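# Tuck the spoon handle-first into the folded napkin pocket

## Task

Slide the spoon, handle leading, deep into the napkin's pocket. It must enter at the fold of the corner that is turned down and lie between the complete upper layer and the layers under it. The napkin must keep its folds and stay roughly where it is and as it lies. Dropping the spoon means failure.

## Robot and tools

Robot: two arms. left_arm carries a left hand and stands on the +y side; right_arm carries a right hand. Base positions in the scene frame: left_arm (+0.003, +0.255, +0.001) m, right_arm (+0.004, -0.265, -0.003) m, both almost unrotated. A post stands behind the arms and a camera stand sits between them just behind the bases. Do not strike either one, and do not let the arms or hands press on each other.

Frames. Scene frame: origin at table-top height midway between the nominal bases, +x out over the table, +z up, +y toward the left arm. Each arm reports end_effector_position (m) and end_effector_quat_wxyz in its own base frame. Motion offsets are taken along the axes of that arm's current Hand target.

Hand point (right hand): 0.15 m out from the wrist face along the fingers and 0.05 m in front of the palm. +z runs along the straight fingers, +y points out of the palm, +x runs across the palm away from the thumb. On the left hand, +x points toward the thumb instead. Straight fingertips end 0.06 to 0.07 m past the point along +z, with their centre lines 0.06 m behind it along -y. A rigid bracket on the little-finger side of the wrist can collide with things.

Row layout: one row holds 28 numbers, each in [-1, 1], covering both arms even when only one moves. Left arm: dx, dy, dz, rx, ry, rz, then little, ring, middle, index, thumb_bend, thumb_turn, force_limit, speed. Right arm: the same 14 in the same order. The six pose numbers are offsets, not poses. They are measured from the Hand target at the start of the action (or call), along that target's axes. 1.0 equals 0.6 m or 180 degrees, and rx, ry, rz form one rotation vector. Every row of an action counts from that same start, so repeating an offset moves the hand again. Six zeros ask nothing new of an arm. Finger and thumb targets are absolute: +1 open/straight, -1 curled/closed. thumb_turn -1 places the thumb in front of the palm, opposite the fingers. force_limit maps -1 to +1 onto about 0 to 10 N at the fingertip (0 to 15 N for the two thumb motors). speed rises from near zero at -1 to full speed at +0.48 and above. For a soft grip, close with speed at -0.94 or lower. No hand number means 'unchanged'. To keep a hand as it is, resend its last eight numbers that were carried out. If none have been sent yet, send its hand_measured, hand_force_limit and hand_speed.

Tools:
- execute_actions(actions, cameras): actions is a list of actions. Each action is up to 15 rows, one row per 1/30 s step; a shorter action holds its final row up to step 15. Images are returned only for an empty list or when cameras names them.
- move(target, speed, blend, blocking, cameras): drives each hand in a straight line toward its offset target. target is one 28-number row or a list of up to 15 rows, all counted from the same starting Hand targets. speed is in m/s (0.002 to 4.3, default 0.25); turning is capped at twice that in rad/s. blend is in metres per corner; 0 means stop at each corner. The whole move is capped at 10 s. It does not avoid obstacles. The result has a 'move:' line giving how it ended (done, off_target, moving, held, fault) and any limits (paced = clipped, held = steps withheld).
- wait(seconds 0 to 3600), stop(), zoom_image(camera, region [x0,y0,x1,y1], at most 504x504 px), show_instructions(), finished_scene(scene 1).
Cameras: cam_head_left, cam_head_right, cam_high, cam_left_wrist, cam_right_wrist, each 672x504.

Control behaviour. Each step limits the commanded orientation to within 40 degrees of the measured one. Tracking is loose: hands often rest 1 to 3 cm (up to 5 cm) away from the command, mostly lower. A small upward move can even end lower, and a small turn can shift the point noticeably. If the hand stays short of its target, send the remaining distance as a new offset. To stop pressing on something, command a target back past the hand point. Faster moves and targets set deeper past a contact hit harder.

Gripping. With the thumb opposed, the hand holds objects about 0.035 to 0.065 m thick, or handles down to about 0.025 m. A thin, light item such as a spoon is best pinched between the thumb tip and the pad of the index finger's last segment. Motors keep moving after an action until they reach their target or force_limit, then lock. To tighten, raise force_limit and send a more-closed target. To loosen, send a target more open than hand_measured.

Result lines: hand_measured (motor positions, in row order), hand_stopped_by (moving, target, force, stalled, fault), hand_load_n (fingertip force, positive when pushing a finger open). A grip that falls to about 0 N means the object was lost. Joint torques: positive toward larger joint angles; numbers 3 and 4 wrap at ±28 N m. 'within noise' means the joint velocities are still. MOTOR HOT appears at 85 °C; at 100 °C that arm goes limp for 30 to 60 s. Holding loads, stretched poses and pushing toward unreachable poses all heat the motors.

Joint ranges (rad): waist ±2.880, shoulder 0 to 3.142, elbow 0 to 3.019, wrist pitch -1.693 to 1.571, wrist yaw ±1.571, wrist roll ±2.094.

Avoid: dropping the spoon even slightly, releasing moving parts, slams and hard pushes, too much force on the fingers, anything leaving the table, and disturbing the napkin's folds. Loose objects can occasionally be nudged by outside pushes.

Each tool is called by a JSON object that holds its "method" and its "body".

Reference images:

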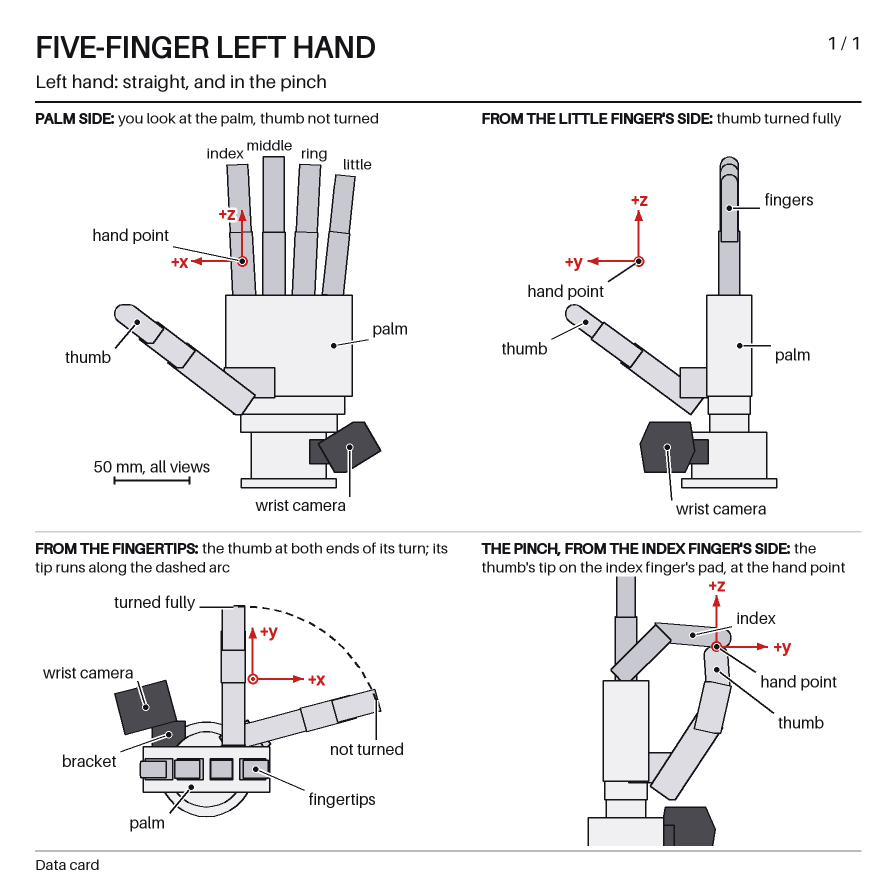

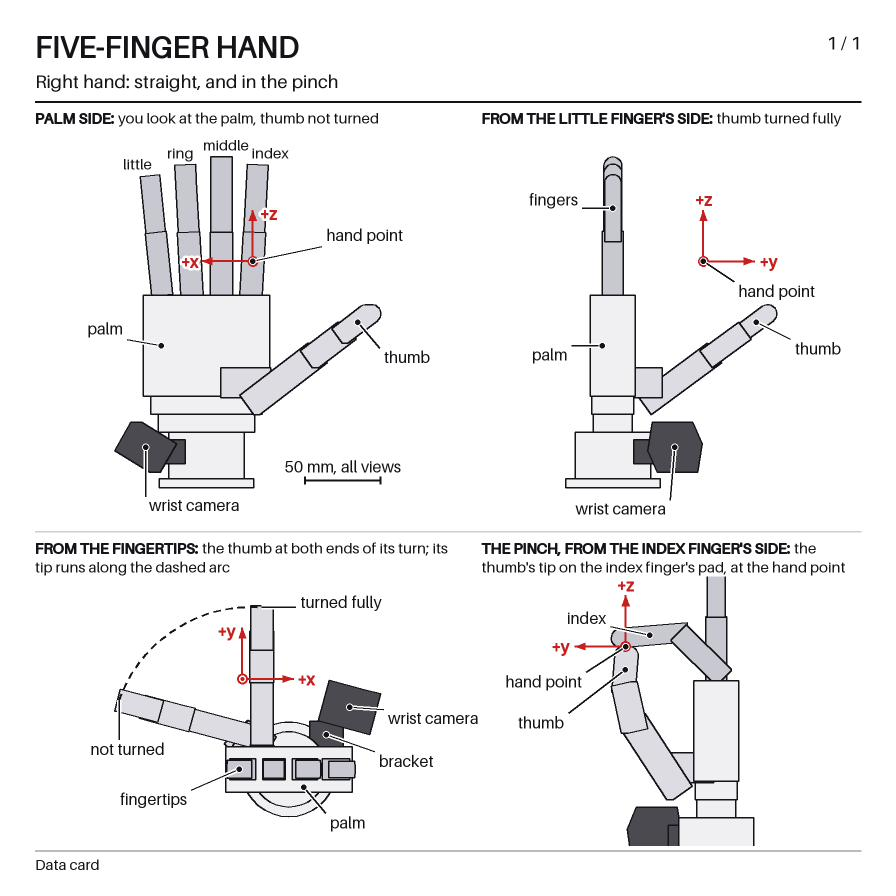

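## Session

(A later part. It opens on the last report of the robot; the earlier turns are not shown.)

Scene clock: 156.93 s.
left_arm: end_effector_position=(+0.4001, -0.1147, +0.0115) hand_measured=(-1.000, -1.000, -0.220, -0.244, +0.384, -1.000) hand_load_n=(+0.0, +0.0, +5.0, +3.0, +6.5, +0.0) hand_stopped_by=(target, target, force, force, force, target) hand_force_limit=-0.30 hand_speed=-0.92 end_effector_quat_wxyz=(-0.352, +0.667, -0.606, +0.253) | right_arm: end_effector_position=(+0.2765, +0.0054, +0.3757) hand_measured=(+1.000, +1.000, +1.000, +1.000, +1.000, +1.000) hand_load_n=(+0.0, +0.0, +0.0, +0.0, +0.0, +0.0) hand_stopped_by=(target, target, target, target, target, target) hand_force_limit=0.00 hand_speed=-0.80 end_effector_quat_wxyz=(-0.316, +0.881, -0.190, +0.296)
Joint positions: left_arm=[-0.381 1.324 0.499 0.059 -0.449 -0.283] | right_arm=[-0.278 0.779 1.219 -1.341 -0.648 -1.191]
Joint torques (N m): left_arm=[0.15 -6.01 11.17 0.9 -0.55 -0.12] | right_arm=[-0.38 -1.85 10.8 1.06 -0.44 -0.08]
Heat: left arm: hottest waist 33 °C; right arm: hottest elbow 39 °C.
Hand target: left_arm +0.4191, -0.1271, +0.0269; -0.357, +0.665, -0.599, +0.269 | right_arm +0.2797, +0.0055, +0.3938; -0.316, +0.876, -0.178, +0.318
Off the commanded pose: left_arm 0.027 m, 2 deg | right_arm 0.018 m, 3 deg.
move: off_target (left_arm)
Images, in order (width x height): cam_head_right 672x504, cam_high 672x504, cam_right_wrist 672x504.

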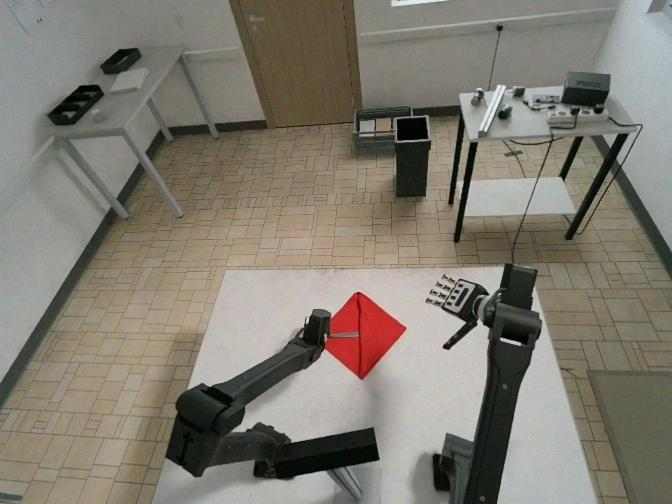

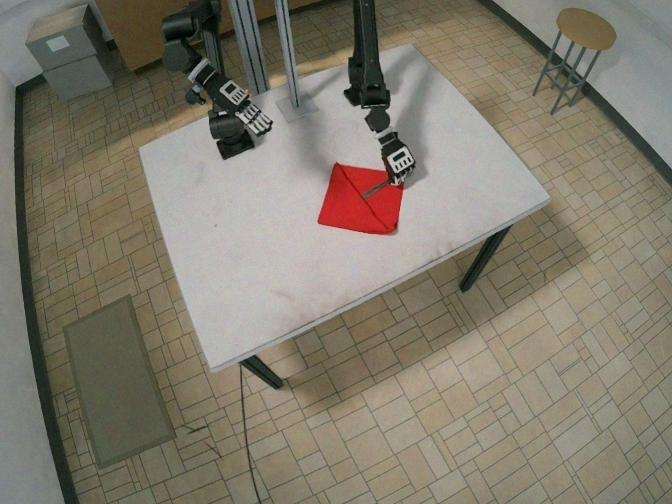

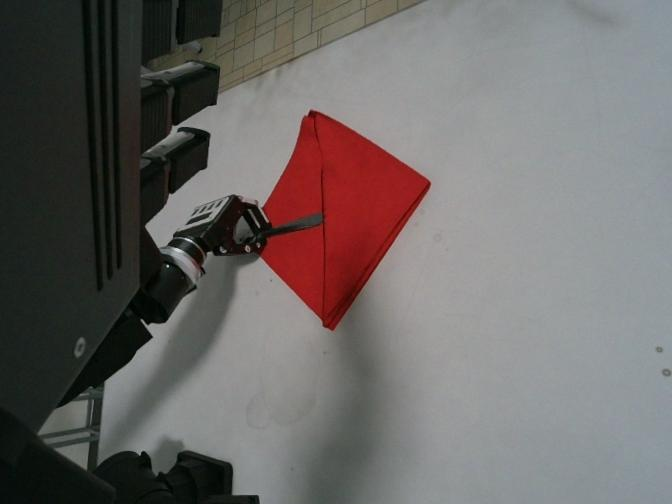

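{"method": "move", "body": {"target": [[-0.0523,-0.0236,-0.0179,0,0,0,-1,-1,-0.3,-0.3,0.38,-1,-0.3,-0.92,0,0,0,0,0,0,1,1,1,1,1,1,0,-0.8],[-0.0523,-0.0236,-0.0179,0,-0.0267,0.0355,-1,-1,-0.3,-0.3,0.38,-1,-0.3,-0.92,0,0,0,0,0,0,1,1,1,1,1,1,0,-0.8]], "speed": 0.04, "cameras": ["cam_right_wrist","cam_left_wrist"]}}

{"method": "zoom_image", "body": {"camera": "cam_right_wrist", "region": [230, 170, 350, 280]}}

Scene clock: 162.17 s.
left_arm: end_effector_position=(+0.3943, -0.0892, +0.0278) hand_measured=(-1.000, -1.000, -0.220, -0.244, +0.384, -1.000) hand_load_n=(+0.0, +0.0, +4.5, +4.0, +7.0, +0.0) hand_stopped_by=(target, target, force, force, force, target) hand_force_limit=-0.30 hand_speed=-0.92 end_effector_quat_wxyz=(-0.384, +0.649, -0.622, +0.209) | right_arm: end_effector_position=(+0.2765, +0.0054, +0.3757) hand_measured=(+1.000, +1.000, +1.000, +1.000, +1.000, +1.000) hand_load_n=(+0.0, +0.5, +0.0, +0.0, +0.0, +0.0) hand_stopped_by=(target, target, target, target, target, target) hand_force_limit=0.00 hand_speed=-0.80 end_effector_quat_wxyz=(-0.316, +0.881, -0.190, +0.296)
Joint positions: left_arm=[-0.368 1.263 0.516 -0.042 -0.515 -0.195] | right_arm=[-0.278 0.779 1.219 -1.341 -0.648 -1.191]
Joint torques (N m): left_arm=[-0.03 -5.77 11.97 0.84 -0.71 0.11] | right_arm=[-0.5 -1.67 10.81 1.03 -0.43 -0.08]
Heat: left arm: hottest waist 33 °C; right arm: hottest elbow 39 °C.
Hand target: left_arm +0.4149, -0.0973, +0.0468; -0.396, +0.641, -0.619, +0.220 | right_arm +0.2797, +0.0055, +0.3938; -0.316, +0.876, -0.178, +0.318
Off the commanded pose: left_arm 0.029 m, 2 deg | right_arm 0.018 m, 3 deg.
move: off_target (left_arm)
Images, in order (width x height): cam_left_wrist 672x504, cam_right_wrist 672x504.

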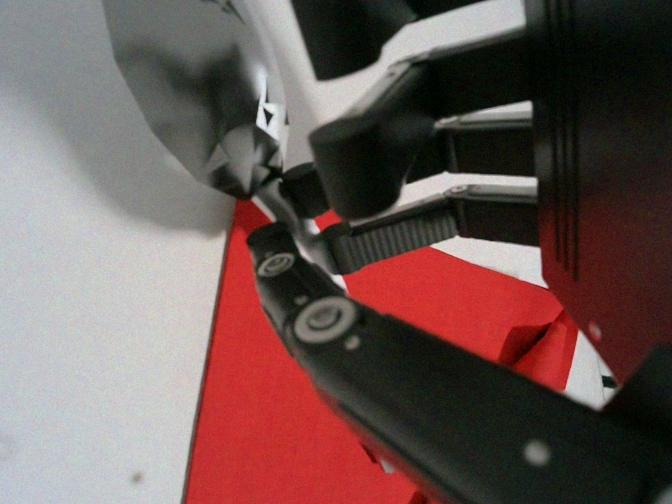

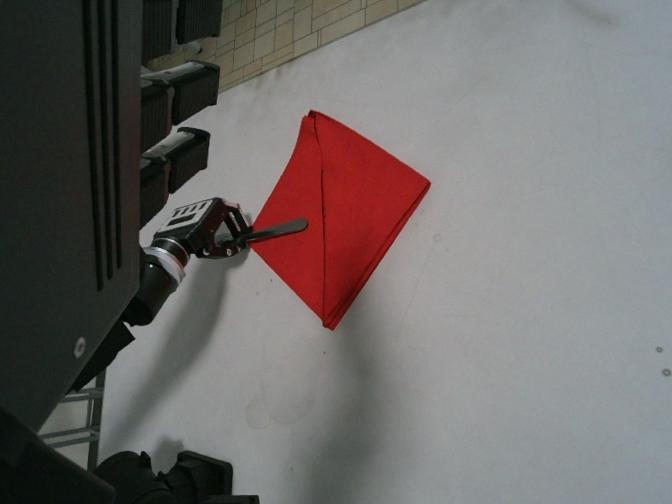

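Scaled by 4.200 from the camera's image (finer frame: 960x720).

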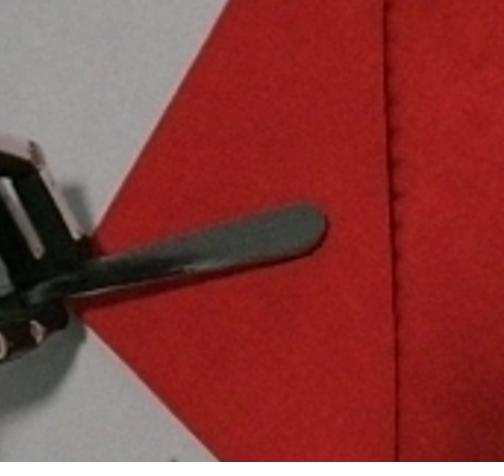

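{"method": "move", "body": {"target": [[0.0018,0.0065,0.0049,0,0,0,-1,-1,-0.3,-0.3,0.38,-1,-0.3,-0.92,0,0,0,0,0,0,1,1,1,1,1,1,0,-0.8],[0.0426,-0.0004,-0.0004,0,0,0,-1,-1,-0.3,-0.3,0.38,-1,-0.3,-0.92,0,0,0,0,0,0,1,1,1,1,1,1,0,-0.8]], "speed": 0.03, "cameras": ["cam_right_wrist","cam_left_wrist"]}}

{"method": "zoom_image", "body": {"camera": "cam_right_wrist", "region": [230, 170, 350, 280]}}

Scene clock: 165.00 s.
left_arm: end_effector_position=(+0.3991, -0.1108, +0.0246) hand_measured=(-1.000, -1.000, -0.220, -0.244, +0.384, -1.000) hand_load_n=(+0.0, +0.5, +5.5, +3.0, +6.0, +0.0) hand_stopped_by=(target, target, force, force, force, target) hand_force_limit=-0.30 hand_speed=-0.92 end_effector_quat_wxyz=(-0.388, +0.642, -0.629, +0.205) | right_arm: end_effector_position=(+0.2765, +0.0054, +0.3757) hand_measured=(+1.000, +1.000, +1.000, +1.000, +1.000, +1.000) hand_load_n=(+0.0, +0.0, -0.5, +0.0, +0.0, -0.5) hand_stopped_by=(target, target, target, target, target, target) hand_force_limit=0.00 hand_speed=-0.80 end_effector_quat_wxyz=(-0.316, +0.881, -0.190, +0.296)
Joint positions: left_arm=[-0.431 1.312 0.549 -0.05 -0.561 -0.223] | right_arm=[-0.278 0.779 1.219 -1.341 -0.648 -1.191]
Joint torques (N m): left_arm=[-0.03 -6.24 11.7 0.77 -0.74 -0.1] | right_arm=[-0.56 -1.9 10.82 1.02 -0.43 -0.07]
Heat: left arm: hottest waist 33 °C; right arm: hottest elbow 39 °C.
Hand target: left_arm +0.4183, -0.1222, +0.0418; -0.396, +0.641, -0.619, +0.220 | right_arm +0.2797, +0.0055, +0.3938; -0.316, +0.876, -0.178, +0.318
Off the commanded pose: left_arm 0.028 m, 2 deg | right_arm 0.018 m, 3 deg.
move: off_target (left_arm)
Images, in order (width x height): cam_left_wrist 672x504, cam_right_wrist 672x504.

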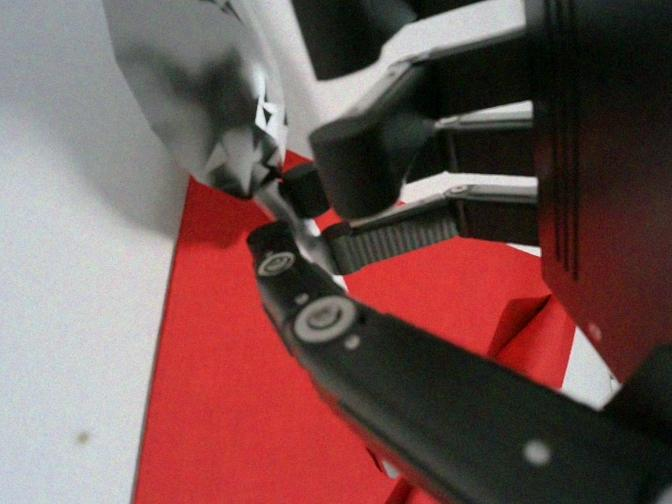

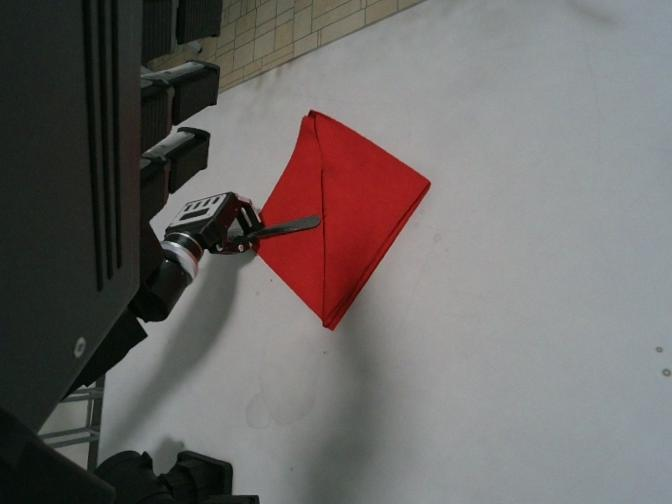

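Scaled by 4.200 from the camera's image (finer frame: 960x720).

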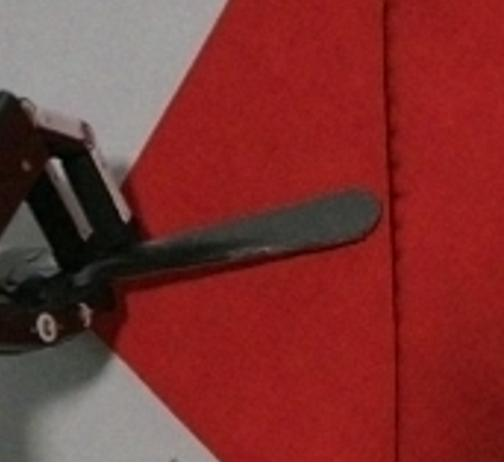

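{"method": "move", "body": {"target": [0.0245,-0.0042,-0.0032,0,0,0,-1,-1,-0.3,-0.3,0.38,-1,-0.3,-0.92,0,0,0,0,0,0,1,1,1,1,1,1,0,-0.8], "speed": 0.02, "cameras": ["cam_right_wrist","cam_head_right"]}}

{"method": "zoom_image", "body": {"camera": "cam_right_wrist", "region": [230, 170, 350, 280]}}

{"method": "zoom_image", "body": {"camera": "cam_head_right", "region": [300, 280, 420, 390]}}

Scene clock: 168.60 s.
left_arm: end_effector_position=(+0.4020, -0.1233, +0.0249) hand_measured=(-1.000, -1.000, -0.220, -0.244, +0.384, -1.000) hand_load_n=(+0.0, +0.0, +5.0, +2.5, +6.5, +0.0) hand_stopped_by=(target, target, force, force, force, target) hand_force_limit=-0.30 hand_speed=-0.92 end_effector_quat_wxyz=(-0.390, +0.642, -0.628, +0.204) | right_arm: end_effector_position=(+0.2765, +0.0054, +0.3757) hand_measured=(+1.000, +1.000, +1.000, +1.000, +1.000, +1.000) hand_load_n=(+0.0, +0.0, +0.0, +0.0, +0.0, +0.0) hand_stopped_by=(target, target, target, target, target, target) hand_force_limit=0.00 hand_speed=-0.80 end_effector_quat_wxyz=(-0.316, +0.881, -0.190, +0.296)
Joint positions: left_arm=[-0.465 1.335 0.574 -0.068 -0.589 -0.253] | right_arm=[-0.278 0.779 1.219 -1.341 -0.648 -1.191]
Joint torques (N m): left_arm=[-0.09 -6.48 11.63 0.73 -0.77 -0.11] | right_arm=[-0.38 -1.73 10.85 0.99 -0.42 -0.08]
Heat: left arm: hottest waist 33 °C; right arm: hottest elbow 39 °C.
Hand target: left_arm +0.4204, -0.1371, +0.0419; -0.396, +0.641, -0.619, +0.220 | right_arm +0.2797, +0.0055, +0.3938; -0.316, +0.876, -0.178, +0.318
Off the commanded pose: left_arm 0.029 m, 2 deg | right_arm 0.018 m, 3 deg.
move: off_target (left_arm)
Images, in order (width x height): cam_head_right 672x504, cam_right_wrist 672x504.

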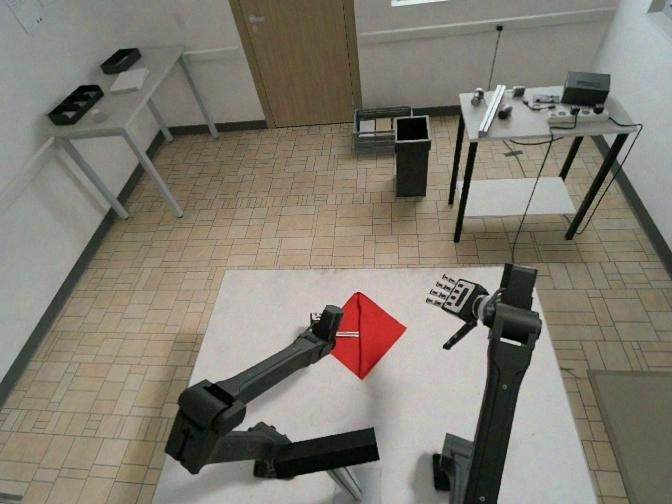

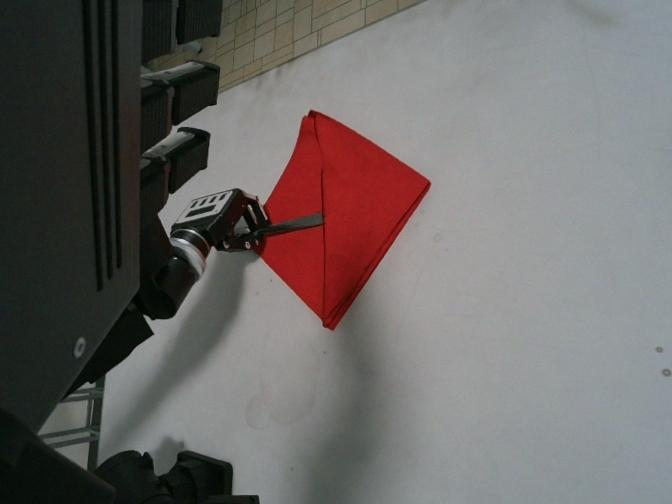

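Scaled by 4.200 from the camera's image (finer frame: 960x720).

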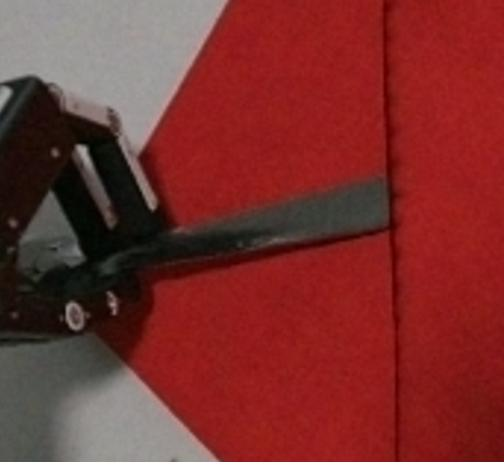

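Scaled by 4.200 from the camera's image (finer frame: 960x720).

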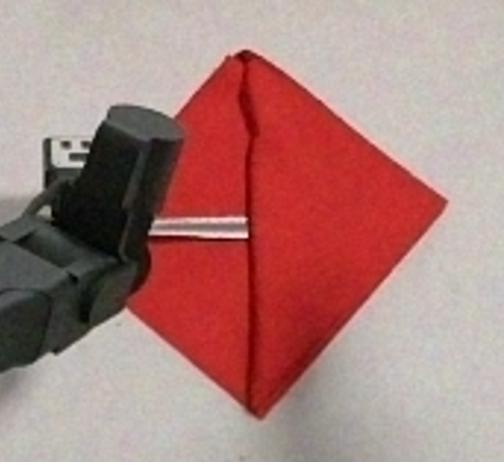

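{"method": "move", "body": {"target": [[0.0245,-0.0042,-0.0032,0,0,0,-1,-1,-0.3,-0.3,0.38,-1,-0.3,-0.92,0,0,0,0,0,0,1,1,1,1,1,1,0,-0.8],[0.0436,0.0034,0.0025,0,0.0134,-0.0177,-1,-1,-0.3,-0.3,0.38,-1,-0.3,-0.92,0,0,0,0,0,0,1,1,1,1,1,1,0,-0.8]], "speed": 0.02, "blend": 0.005, "cameras": ["cam_right_wrist","cam_head_right","cam_left_wrist"]}}

{"method": "zoom_image", "body": {"camera": "cam_right_wrist", "region": [230, 170, 350, 280]}}

{"method": "zoom_image", "body": {"camera": "cam_head_right", "region": [300, 280, 420, 390]}}

Scene clock: 172.53 s.
left_arm: end_effector_position=(+0.4051, -0.1467, +0.0196) hand_measured=(-1.000, -1.000, -0.220, -0.244, +0.384, -1.000) hand_load_n=(+0.0, +0.0, +5.5, +2.5, +6.0, +0.0) hand_stopped_by=(target, target, force, force, force, target) hand_force_limit=-0.30 hand_speed=-0.92 end_effector_quat_wxyz=(-0.373, +0.655, -0.620, +0.219) | right_arm: end_effector_position=(+0.2765, +0.0054, +0.3757) hand_measured=(+1.000, +1.000, +1.000, +1.000, +1.000, +1.000) hand_load_n=(+0.0, +0.0, +0.0, +0.0, +0.0, +0.0) hand_stopped_by=(target, target, target, target, target, target) hand_force_limit=0.00 hand_speed=-0.80 end_effector_quat_wxyz=(-0.316, +0.881, -0.190, +0.296)
Joint positions: left_arm=[-0.5 1.373 0.598 -0.073 -0.581 -0.329] | right_arm=[-0.278 0.779 1.219 -1.341 -0.648 -1.191]
Joint torques (N m): left_arm=[0.56 -7.06 10.37 2.02 -0.22 -0.09] | right_arm=[-0.32 -1.79 10.82 1.03 -0.43 -0.06]
Heat: left arm: hottest elbow 34 °C; right arm: hottest elbow 39 °C.
Hand target: left_arm +0.4238, -0.1619, +0.0339; -0.377, +0.653, -0.610, +0.245 | right_arm +0.2797, +0.0055, +0.3938; -0.316, +0.876, -0.178, +0.318
Off the commanded pose: left_arm 0.028 m, 3 deg | right_arm 0.018 m, 3 deg.
move: off_target (left_arm)
Images, in order (width x height): cam_head_right 672x504, cam_left_wrist 672x504, cam_right_wrist 672x504.

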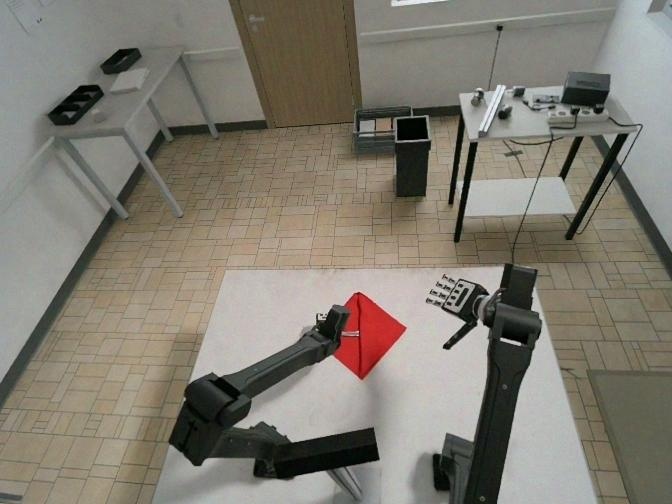

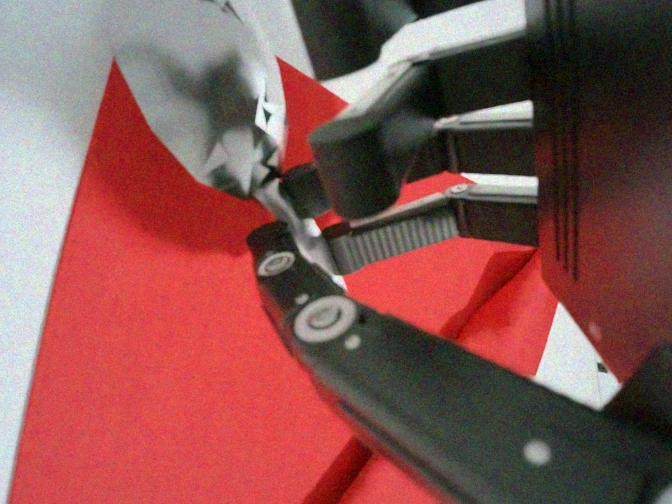

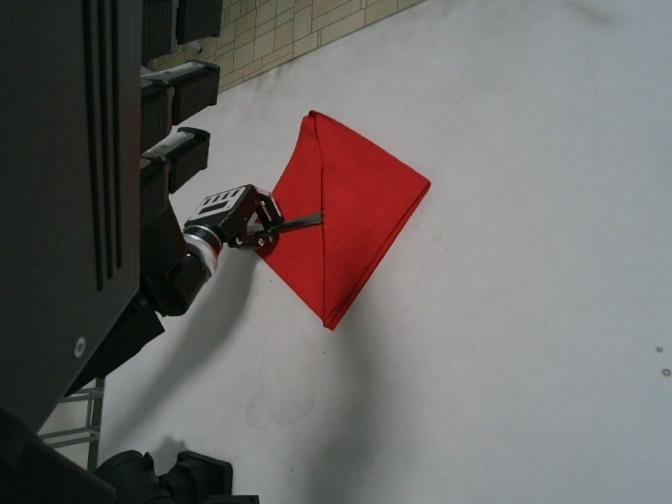

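Scaled by 4.200 from the camera's image (finer frame: 960x720).

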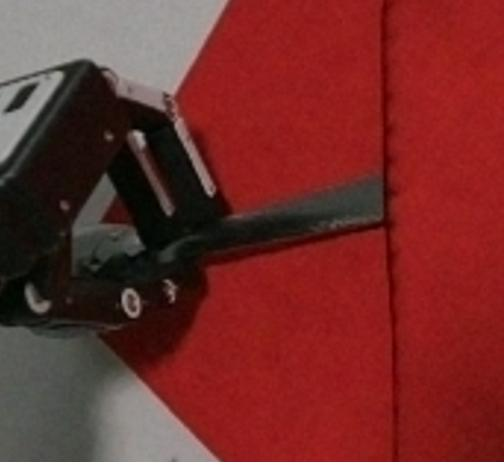

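Scaled by 4.200 from the camera's image (finer frame: 960x720).

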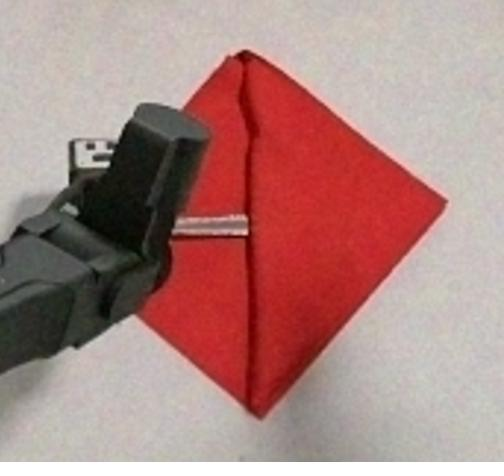

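{"method": "move", "body": {"target": [0.0495,-0.0056,-0.0042,0,0,0,-1,-1,-0.3,-0.3,0.38,-1,-0.3,-0.92,0,0,0,0,0,0,1,1,1,1,1,1,0,-0.8], "speed": 0.02, "cameras": ["cam_right_wrist","cam_head_right","cam_left_wrist"]}}

{"method": "zoom_image", "body": {"camera": "cam_right_wrist", "region": [230, 170, 350, 280]}}

{"method": "zoom_image", "body": {"camera": "cam_head_right", "region": [300, 280, 420, 390]}}

Scene clock: 175.50 s.
left_arm: end_effector_position=(+0.4099, -0.1766, +0.0173) hand_measured=(-1.000, -1.000, -0.220, -0.244, +0.384, -1.000) hand_load_n=(+0.0, +0.0, +5.0, +3.0, +6.5, +0.0) hand_stopped_by=(target, target, force, force, force, target) hand_force_limit=-0.30 hand_speed=-0.92 end_effector_quat_wxyz=(-0.371, +0.653, -0.619, +0.228) | right_arm: end_effector_position=(+0.2765, +0.0054, +0.3757) hand_measured=(+1.000, +1.000, +1.000, +1.000, +1.000, +1.000) hand_load_n=(+0.0, +0.0, +0.0, +0.0, +0.0, +0.0) hand_stopped_by=(target, target, target, target, target, target) hand_force_limit=0.00 hand_speed=-0.80 end_effector_quat_wxyz=(-0.316, +0.881, -0.190, +0.296)
Joint positions: left_arm=[-0.563 1.424 0.64 -0.079 -0.614 -0.384] | right_arm=[-0.278 0.779 1.219 -1.341 -0.648 -1.191]
Joint torques (N m): left_arm=[0.32 -7.88 11.47 0.75 -0.82 -0.11] | right_arm=[-0.5 -1.79 10.82 1.09 -0.43 -0.07]
Heat: left arm: hottest elbow 34 °C; right arm: hottest elbow 39 °C.
Hand target: left_arm +0.4280, -0.1916, +0.0339; -0.377, +0.653, -0.610, +0.245 | right_arm +0.2797, +0.0055, +0.3938; -0.316, +0.876, -0.178, +0.318
Off the commanded pose: left_arm 0.029 m, 2 deg | right_arm 0.018 m, 3 deg.
move: off_target (left_arm)
Images, in order (width x height): cam_head_right 672x504, cam_left_wrist 672x504, cam_right_wrist 672x504.

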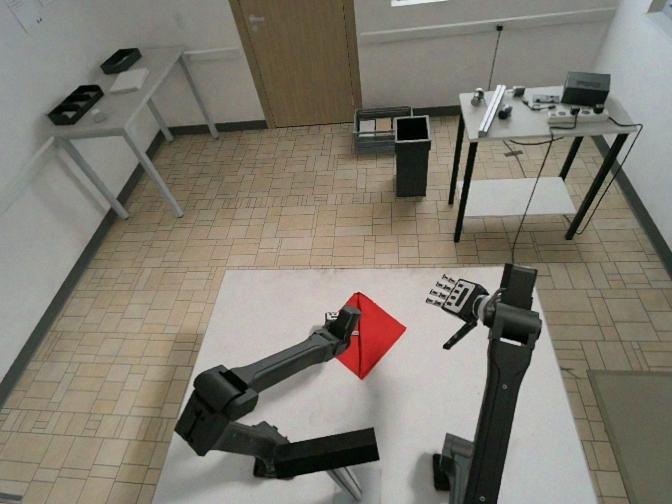

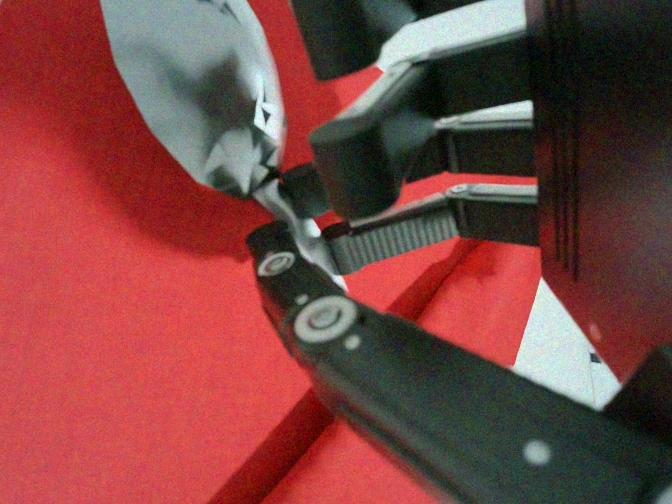

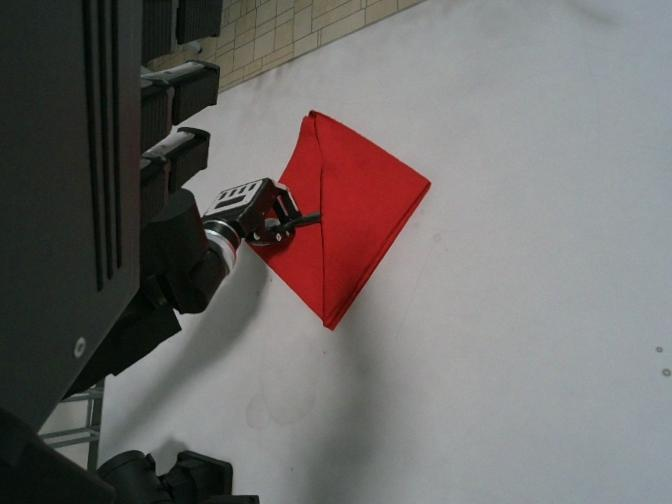

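Scaled by 4.200 from the camera's image (finer frame: 960x720).

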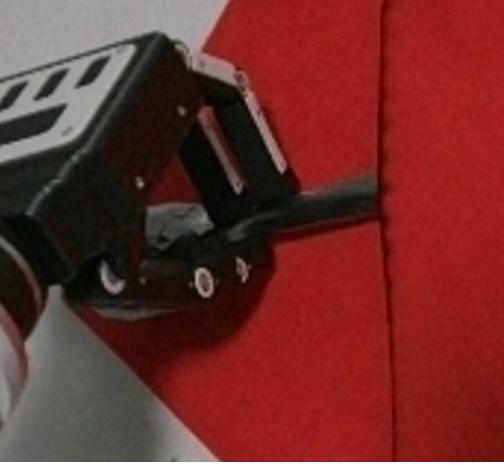

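Scaled by 4.200 from the camera's image (finer frame: 960x720).

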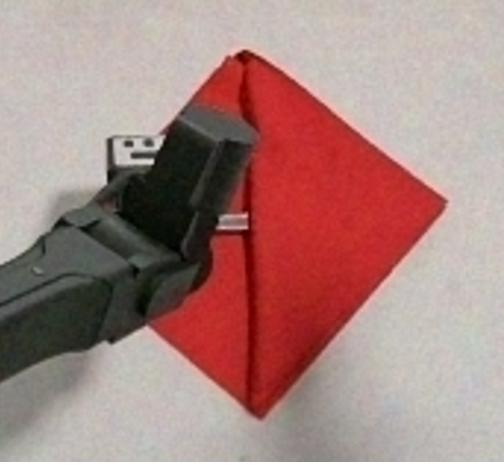

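{"method": "move", "body": {"target": [0.057,-0.0105,-0.0079,0,0.01,-0.0133,-1,-1,-0.3,-0.3,0.38,-1,-0.3,-0.92,0,0,0,0,0,0,1,1,1,1,1,1,0,-0.8], "speed": 0.02, "cameras": ["cam_right_wrist","cam_head_right","cam_left_wrist"]}}

{"method": "zoom_image", "body": {"camera": "cam_right_wrist", "region": [230, 170, 350, 280]}}

{"method": "zoom_image", "body": {"camera": "cam_head_right", "region": [300, 280, 420, 390]}}

Scene clock: 178.43 s.
left_arm: end_effector_position=(+0.4144, -0.2103, +0.0190) hand_measured=(-1.000, -1.000, -0.220, -0.244, +0.384, -1.000) hand_load_n=(+0.0, +0.0, +5.0, +3.0, +6.5, +0.0) hand_stopped_by=(target, target, force, force, force, target) hand_force_limit=-0.30 hand_speed=-0.92 end_effector_quat_wxyz=(-0.358, +0.659, -0.615, +0.243) | right_arm: end_effector_position=(+0.2765, +0.0054, +0.3757) hand_measured=(+1.000, +1.000, +1.000, +1.000, +1.000, +1.000) hand_load_n=(+0.0, +0.0, +0.0, +0.0, +0.0, +0.0) hand_stopped_by=(target, target, target, target, target, target) hand_force_limit=0.00 hand_speed=-0.80 end_effector_quat_wxyz=(-0.316, +0.881, -0.190, +0.296)
Joint positions: left_arm=[-0.617 1.464 0.69 -0.104 -0.62 -0.456] | right_arm=[-0.278 0.779 1.219 -1.341 -0.648 -1.191]
Joint torques (N m): left_arm=[0.15 -8.64 11.66 0.73 -0.82 -0.13] | right_arm=[-0.38 -1.61 10.78 1.06 -0.43 -0.07]
Heat: left arm: hottest elbow 34 °C; right arm: hottest elbow 39 °C.
Hand target: left_arm +0.4329, -0.2262, +0.0370; -0.362, +0.662, -0.602, +0.263 | right_arm +0.2797, +0.0055, +0.3938; -0.316, +0.876, -0.178, +0.318
Off the commanded pose: left_arm 0.030 m, 3 deg | right_arm 0.018 m, 3 deg.
move: off_target (left_arm)
Images, in order (width x height): cam_head_right 672x504, cam_left_wrist 672x504, cam_right_wrist 672x504.

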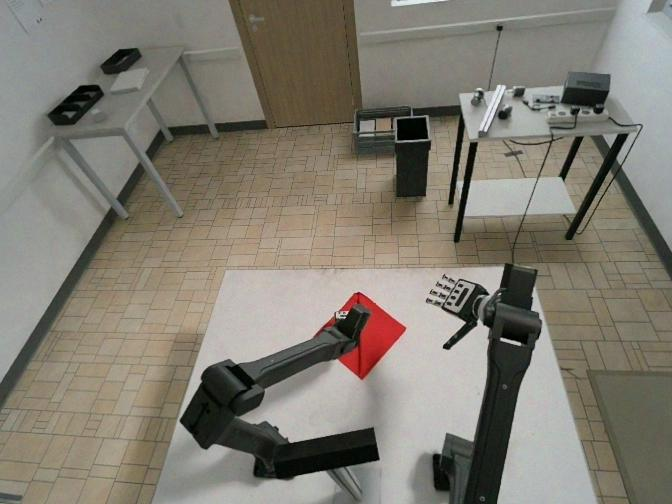

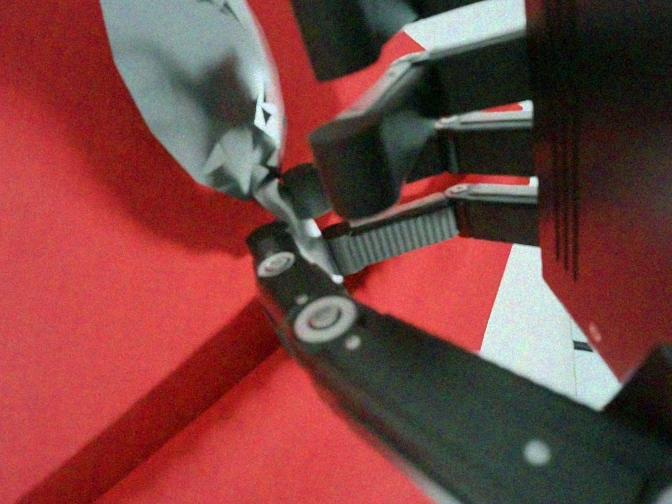

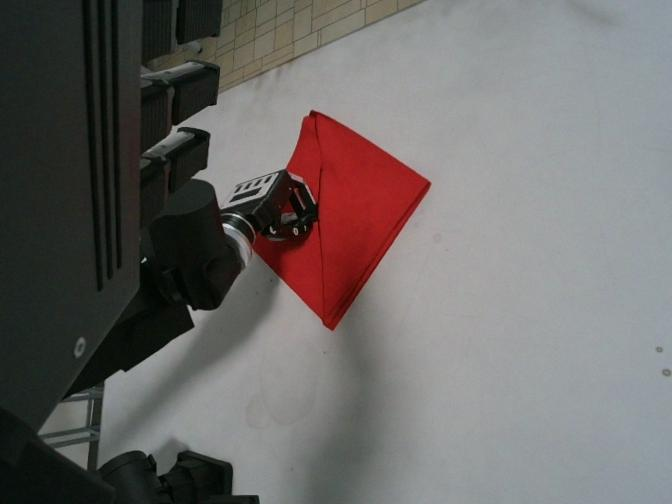

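Scaled by 4.200 from the camera's image (finer frame: 960x720).

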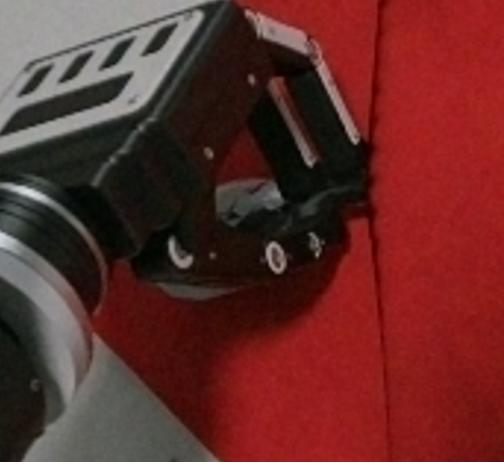

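Scaled by 4.200 from the camera's image (finer frame: 960x720).

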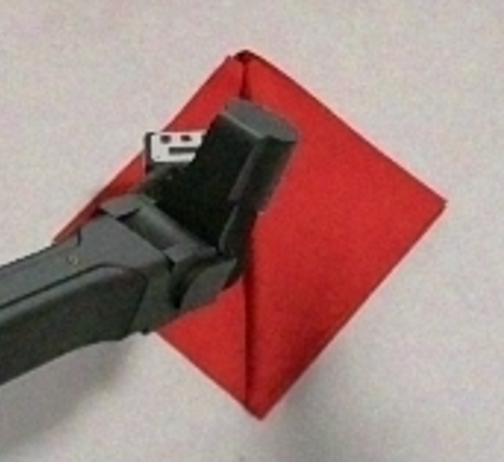

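{"method": "zoom_image", "body": {"camera": "cam_right_wrist", "region": [285, 180, 335, 240]}}

{"method": "zoom_image", "body": {"camera": "cam_left_wrist", "region": [60, 100, 460, 504]}}

Scaled by 8.400 from the camera's image (finer frame: 960x720).

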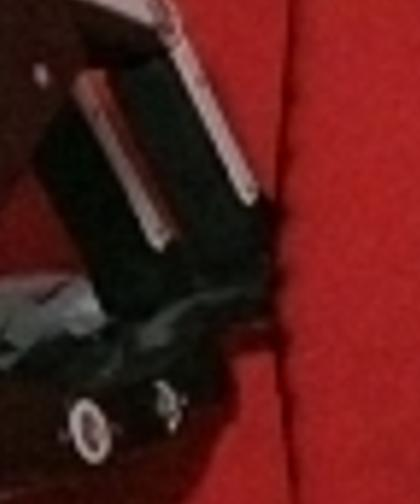

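Scaled by 1.248 from the camera's image (finer frame: 960x720).

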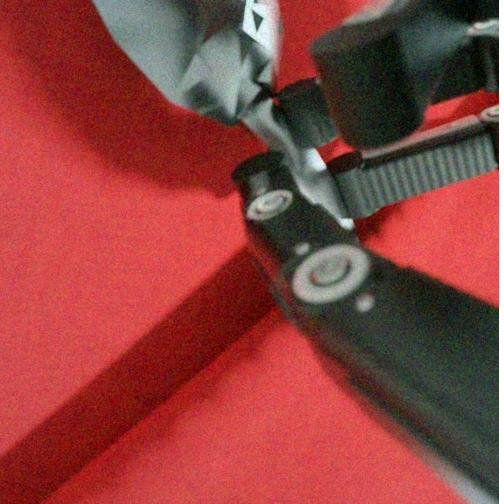

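{"method": "move", "body": {"target": [0,0,0,0,0.0184,-0.0244,-1,-1,-0.3,-0.3,0.38,-1,-0.3,-0.92,0,0,0,0,0,0,1,1,1,1,1,1,0,-0.8], "speed": 0.03, "cameras": ["cam_right_wrist","cam_left_wrist"]}}

{"method": "zoom_image", "body": {"camera": "cam_right_wrist", "region": [230, 170, 350, 280]}}

Scene clock: 181.43 s.
left_arm: end_effector_position=(+0.4210, -0.2182, +0.0213) hand_measured=(-1.000, -1.000, -0.220, -0.244, +0.384, -1.000) hand_load_n=(+0.0, +0.0, +5.0, +3.5, +6.5, +0.0) hand_stopped_by=(target, target, force, force, force, target) hand_force_limit=-0.30 hand_speed=-0.92 end_effector_quat_wxyz=(-0.334, +0.671, -0.605, +0.268) | right_arm: end_effector_position=(+0.2765, +0.0054, +0.3757) hand_measured=(+1.000, +1.000, +1.000, +1.000, +1.000, +1.000) hand_load_n=(+0.0, +0.0, +0.0, +0.0, +0.0, +0.0) hand_stopped_by=(target, target, target, target, target, target) hand_force_limit=0.00 hand_speed=-0.80 end_effector_quat_wxyz=(-0.316, +0.881, -0.190, +0.296)
Joint positions: left_arm=[-0.597 1.464 0.69 -0.071 -0.561 -0.482] | right_arm=[-0.278 0.779 1.219 -1.341 -0.648 -1.191]
Joint torques (N m): left_arm=[1.55 -10.75 8.28 2.1 -0.2 -0.13] | right_arm=[-0.44 -1.73 10.8 1.06 -0.42 -0.08]
Heat: left arm: hottest elbow 35 °C; right arm: hottest elbow 39 °C.
Hand target: left_arm +0.4329, -0.2262, +0.0370; -0.334, +0.676, -0.586, +0.295 | right_arm +0.2797, +0.0055, +0.3938; -0.316, +0.876, -0.178, +0.318
Off the commanded pose: left_arm 0.021 m, 4 deg | right_arm 0.018 m, 3 deg.
move: off_target (left_arm)
Images, in order (width x height): cam_left_wrist 672x504, cam_right_wrist 672x504.

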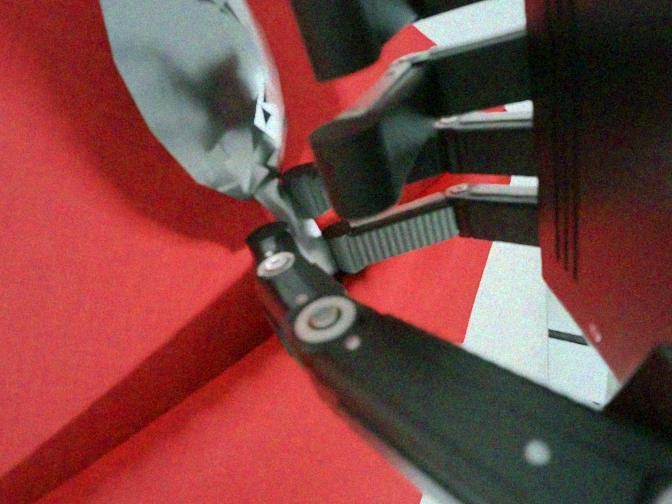

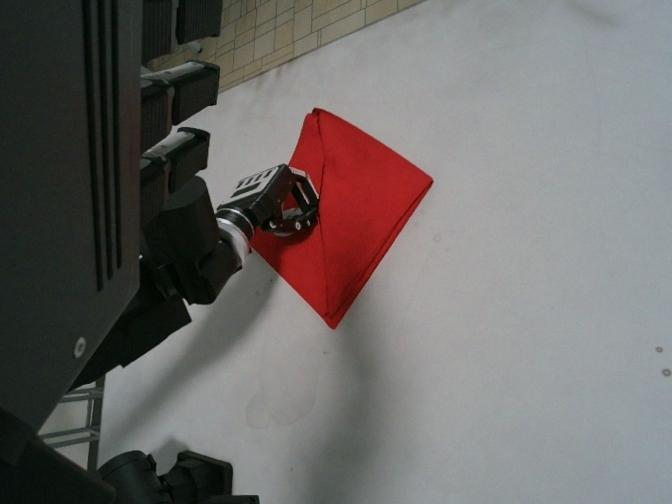

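Scaled by 4.200 from the camera's image (finer frame: 960x720).

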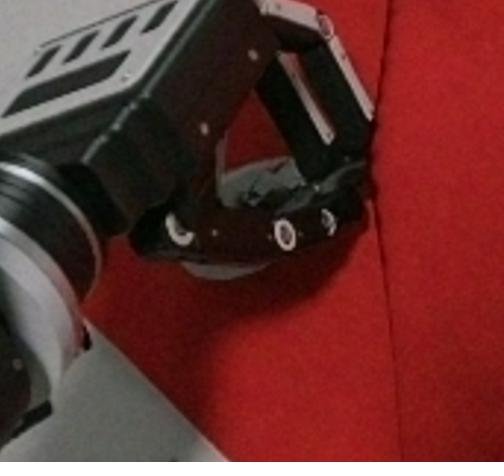

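{"method": "move", "body": {"target": [0,0.0106,0.008,0,0,0,-1,-1,-0.3,-0.3,0.38,-1,-0.3,-0.92,0,0,0,0,0,0,1,1,1,1,1,1,0,-0.8], "speed": 0.02, "cameras": ["cam_left_wrist","cam_right_wrist"]}}

{"method": "zoom_image", "body": {"camera": "cam_right_wrist", "region": [230, 170, 350, 280]}}

Scene clock: 182.70 s.
left_arm: end_effector_position=(+0.4259, -0.2215, +0.0252) hand_measured=(-1.000, -1.000, -0.220, -0.244, +0.384, -1.000) hand_load_n=(+0.0, +0.0, +5.0, +3.0, +6.5, +0.0) hand_stopped_by=(target, target, force, force, force, target) hand_force_limit=-0.30 hand_speed=-0.92 end_effector_quat_wxyz=(-0.336, +0.671, -0.600, +0.280) | right_arm: end_effector_position=(+0.2765, +0.0054, +0.3757) hand_measured=(+1.000, +1.000, +1.000, +1.000, +1.000, +1.000) hand_load_n=(+0.0, +0.0, +0.0, +0.0, +0.0, +0.0) hand_stopped_by=(target, target, target, target, target, target) hand_force_limit=0.00 hand_speed=-0.80 end_effector_quat_wxyz=(-0.316, +0.881, -0.190, +0.296)
Joint positions: left_arm=[-0.597 1.464 0.69 -0.045 -0.561 -0.482] | right_arm=[-0.278 0.779 1.219 -1.341 -0.648 -1.191]
Joint torques (N m): left_arm=[1.44 -8.82 7.5 2.18 -0.19 -0.16] | right_arm=[-0.38 -1.61 10.8 1.02 -0.43 -0.07]
Heat: left arm: hottest elbow 35 °C; right arm: hottest elbow 39 °C.
Hand target: left_arm +0.4329, -0.2263, +0.0290; -0.334, +0.676, -0.586, +0.295 | right_arm +0.2797, +0.0055, +0.3938; -0.316, +0.876, -0.178, +0.318
Off the commanded pose: left_arm 0.009 m, 2 deg | right_arm 0.018 m, 3 deg.
move: done

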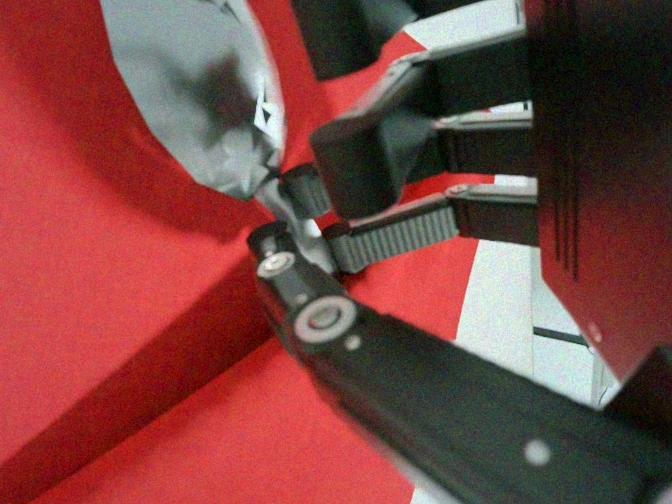

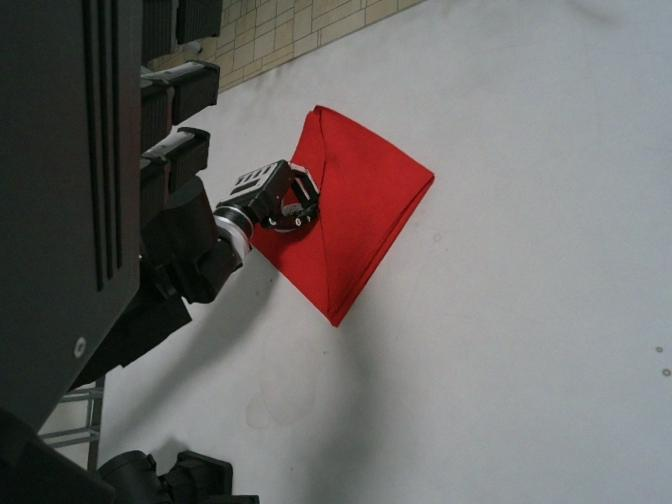

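Scaled by 4.200 from the camera's image (finer frame: 960x720).

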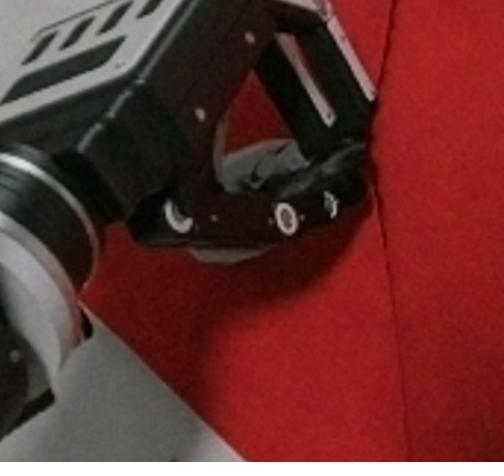

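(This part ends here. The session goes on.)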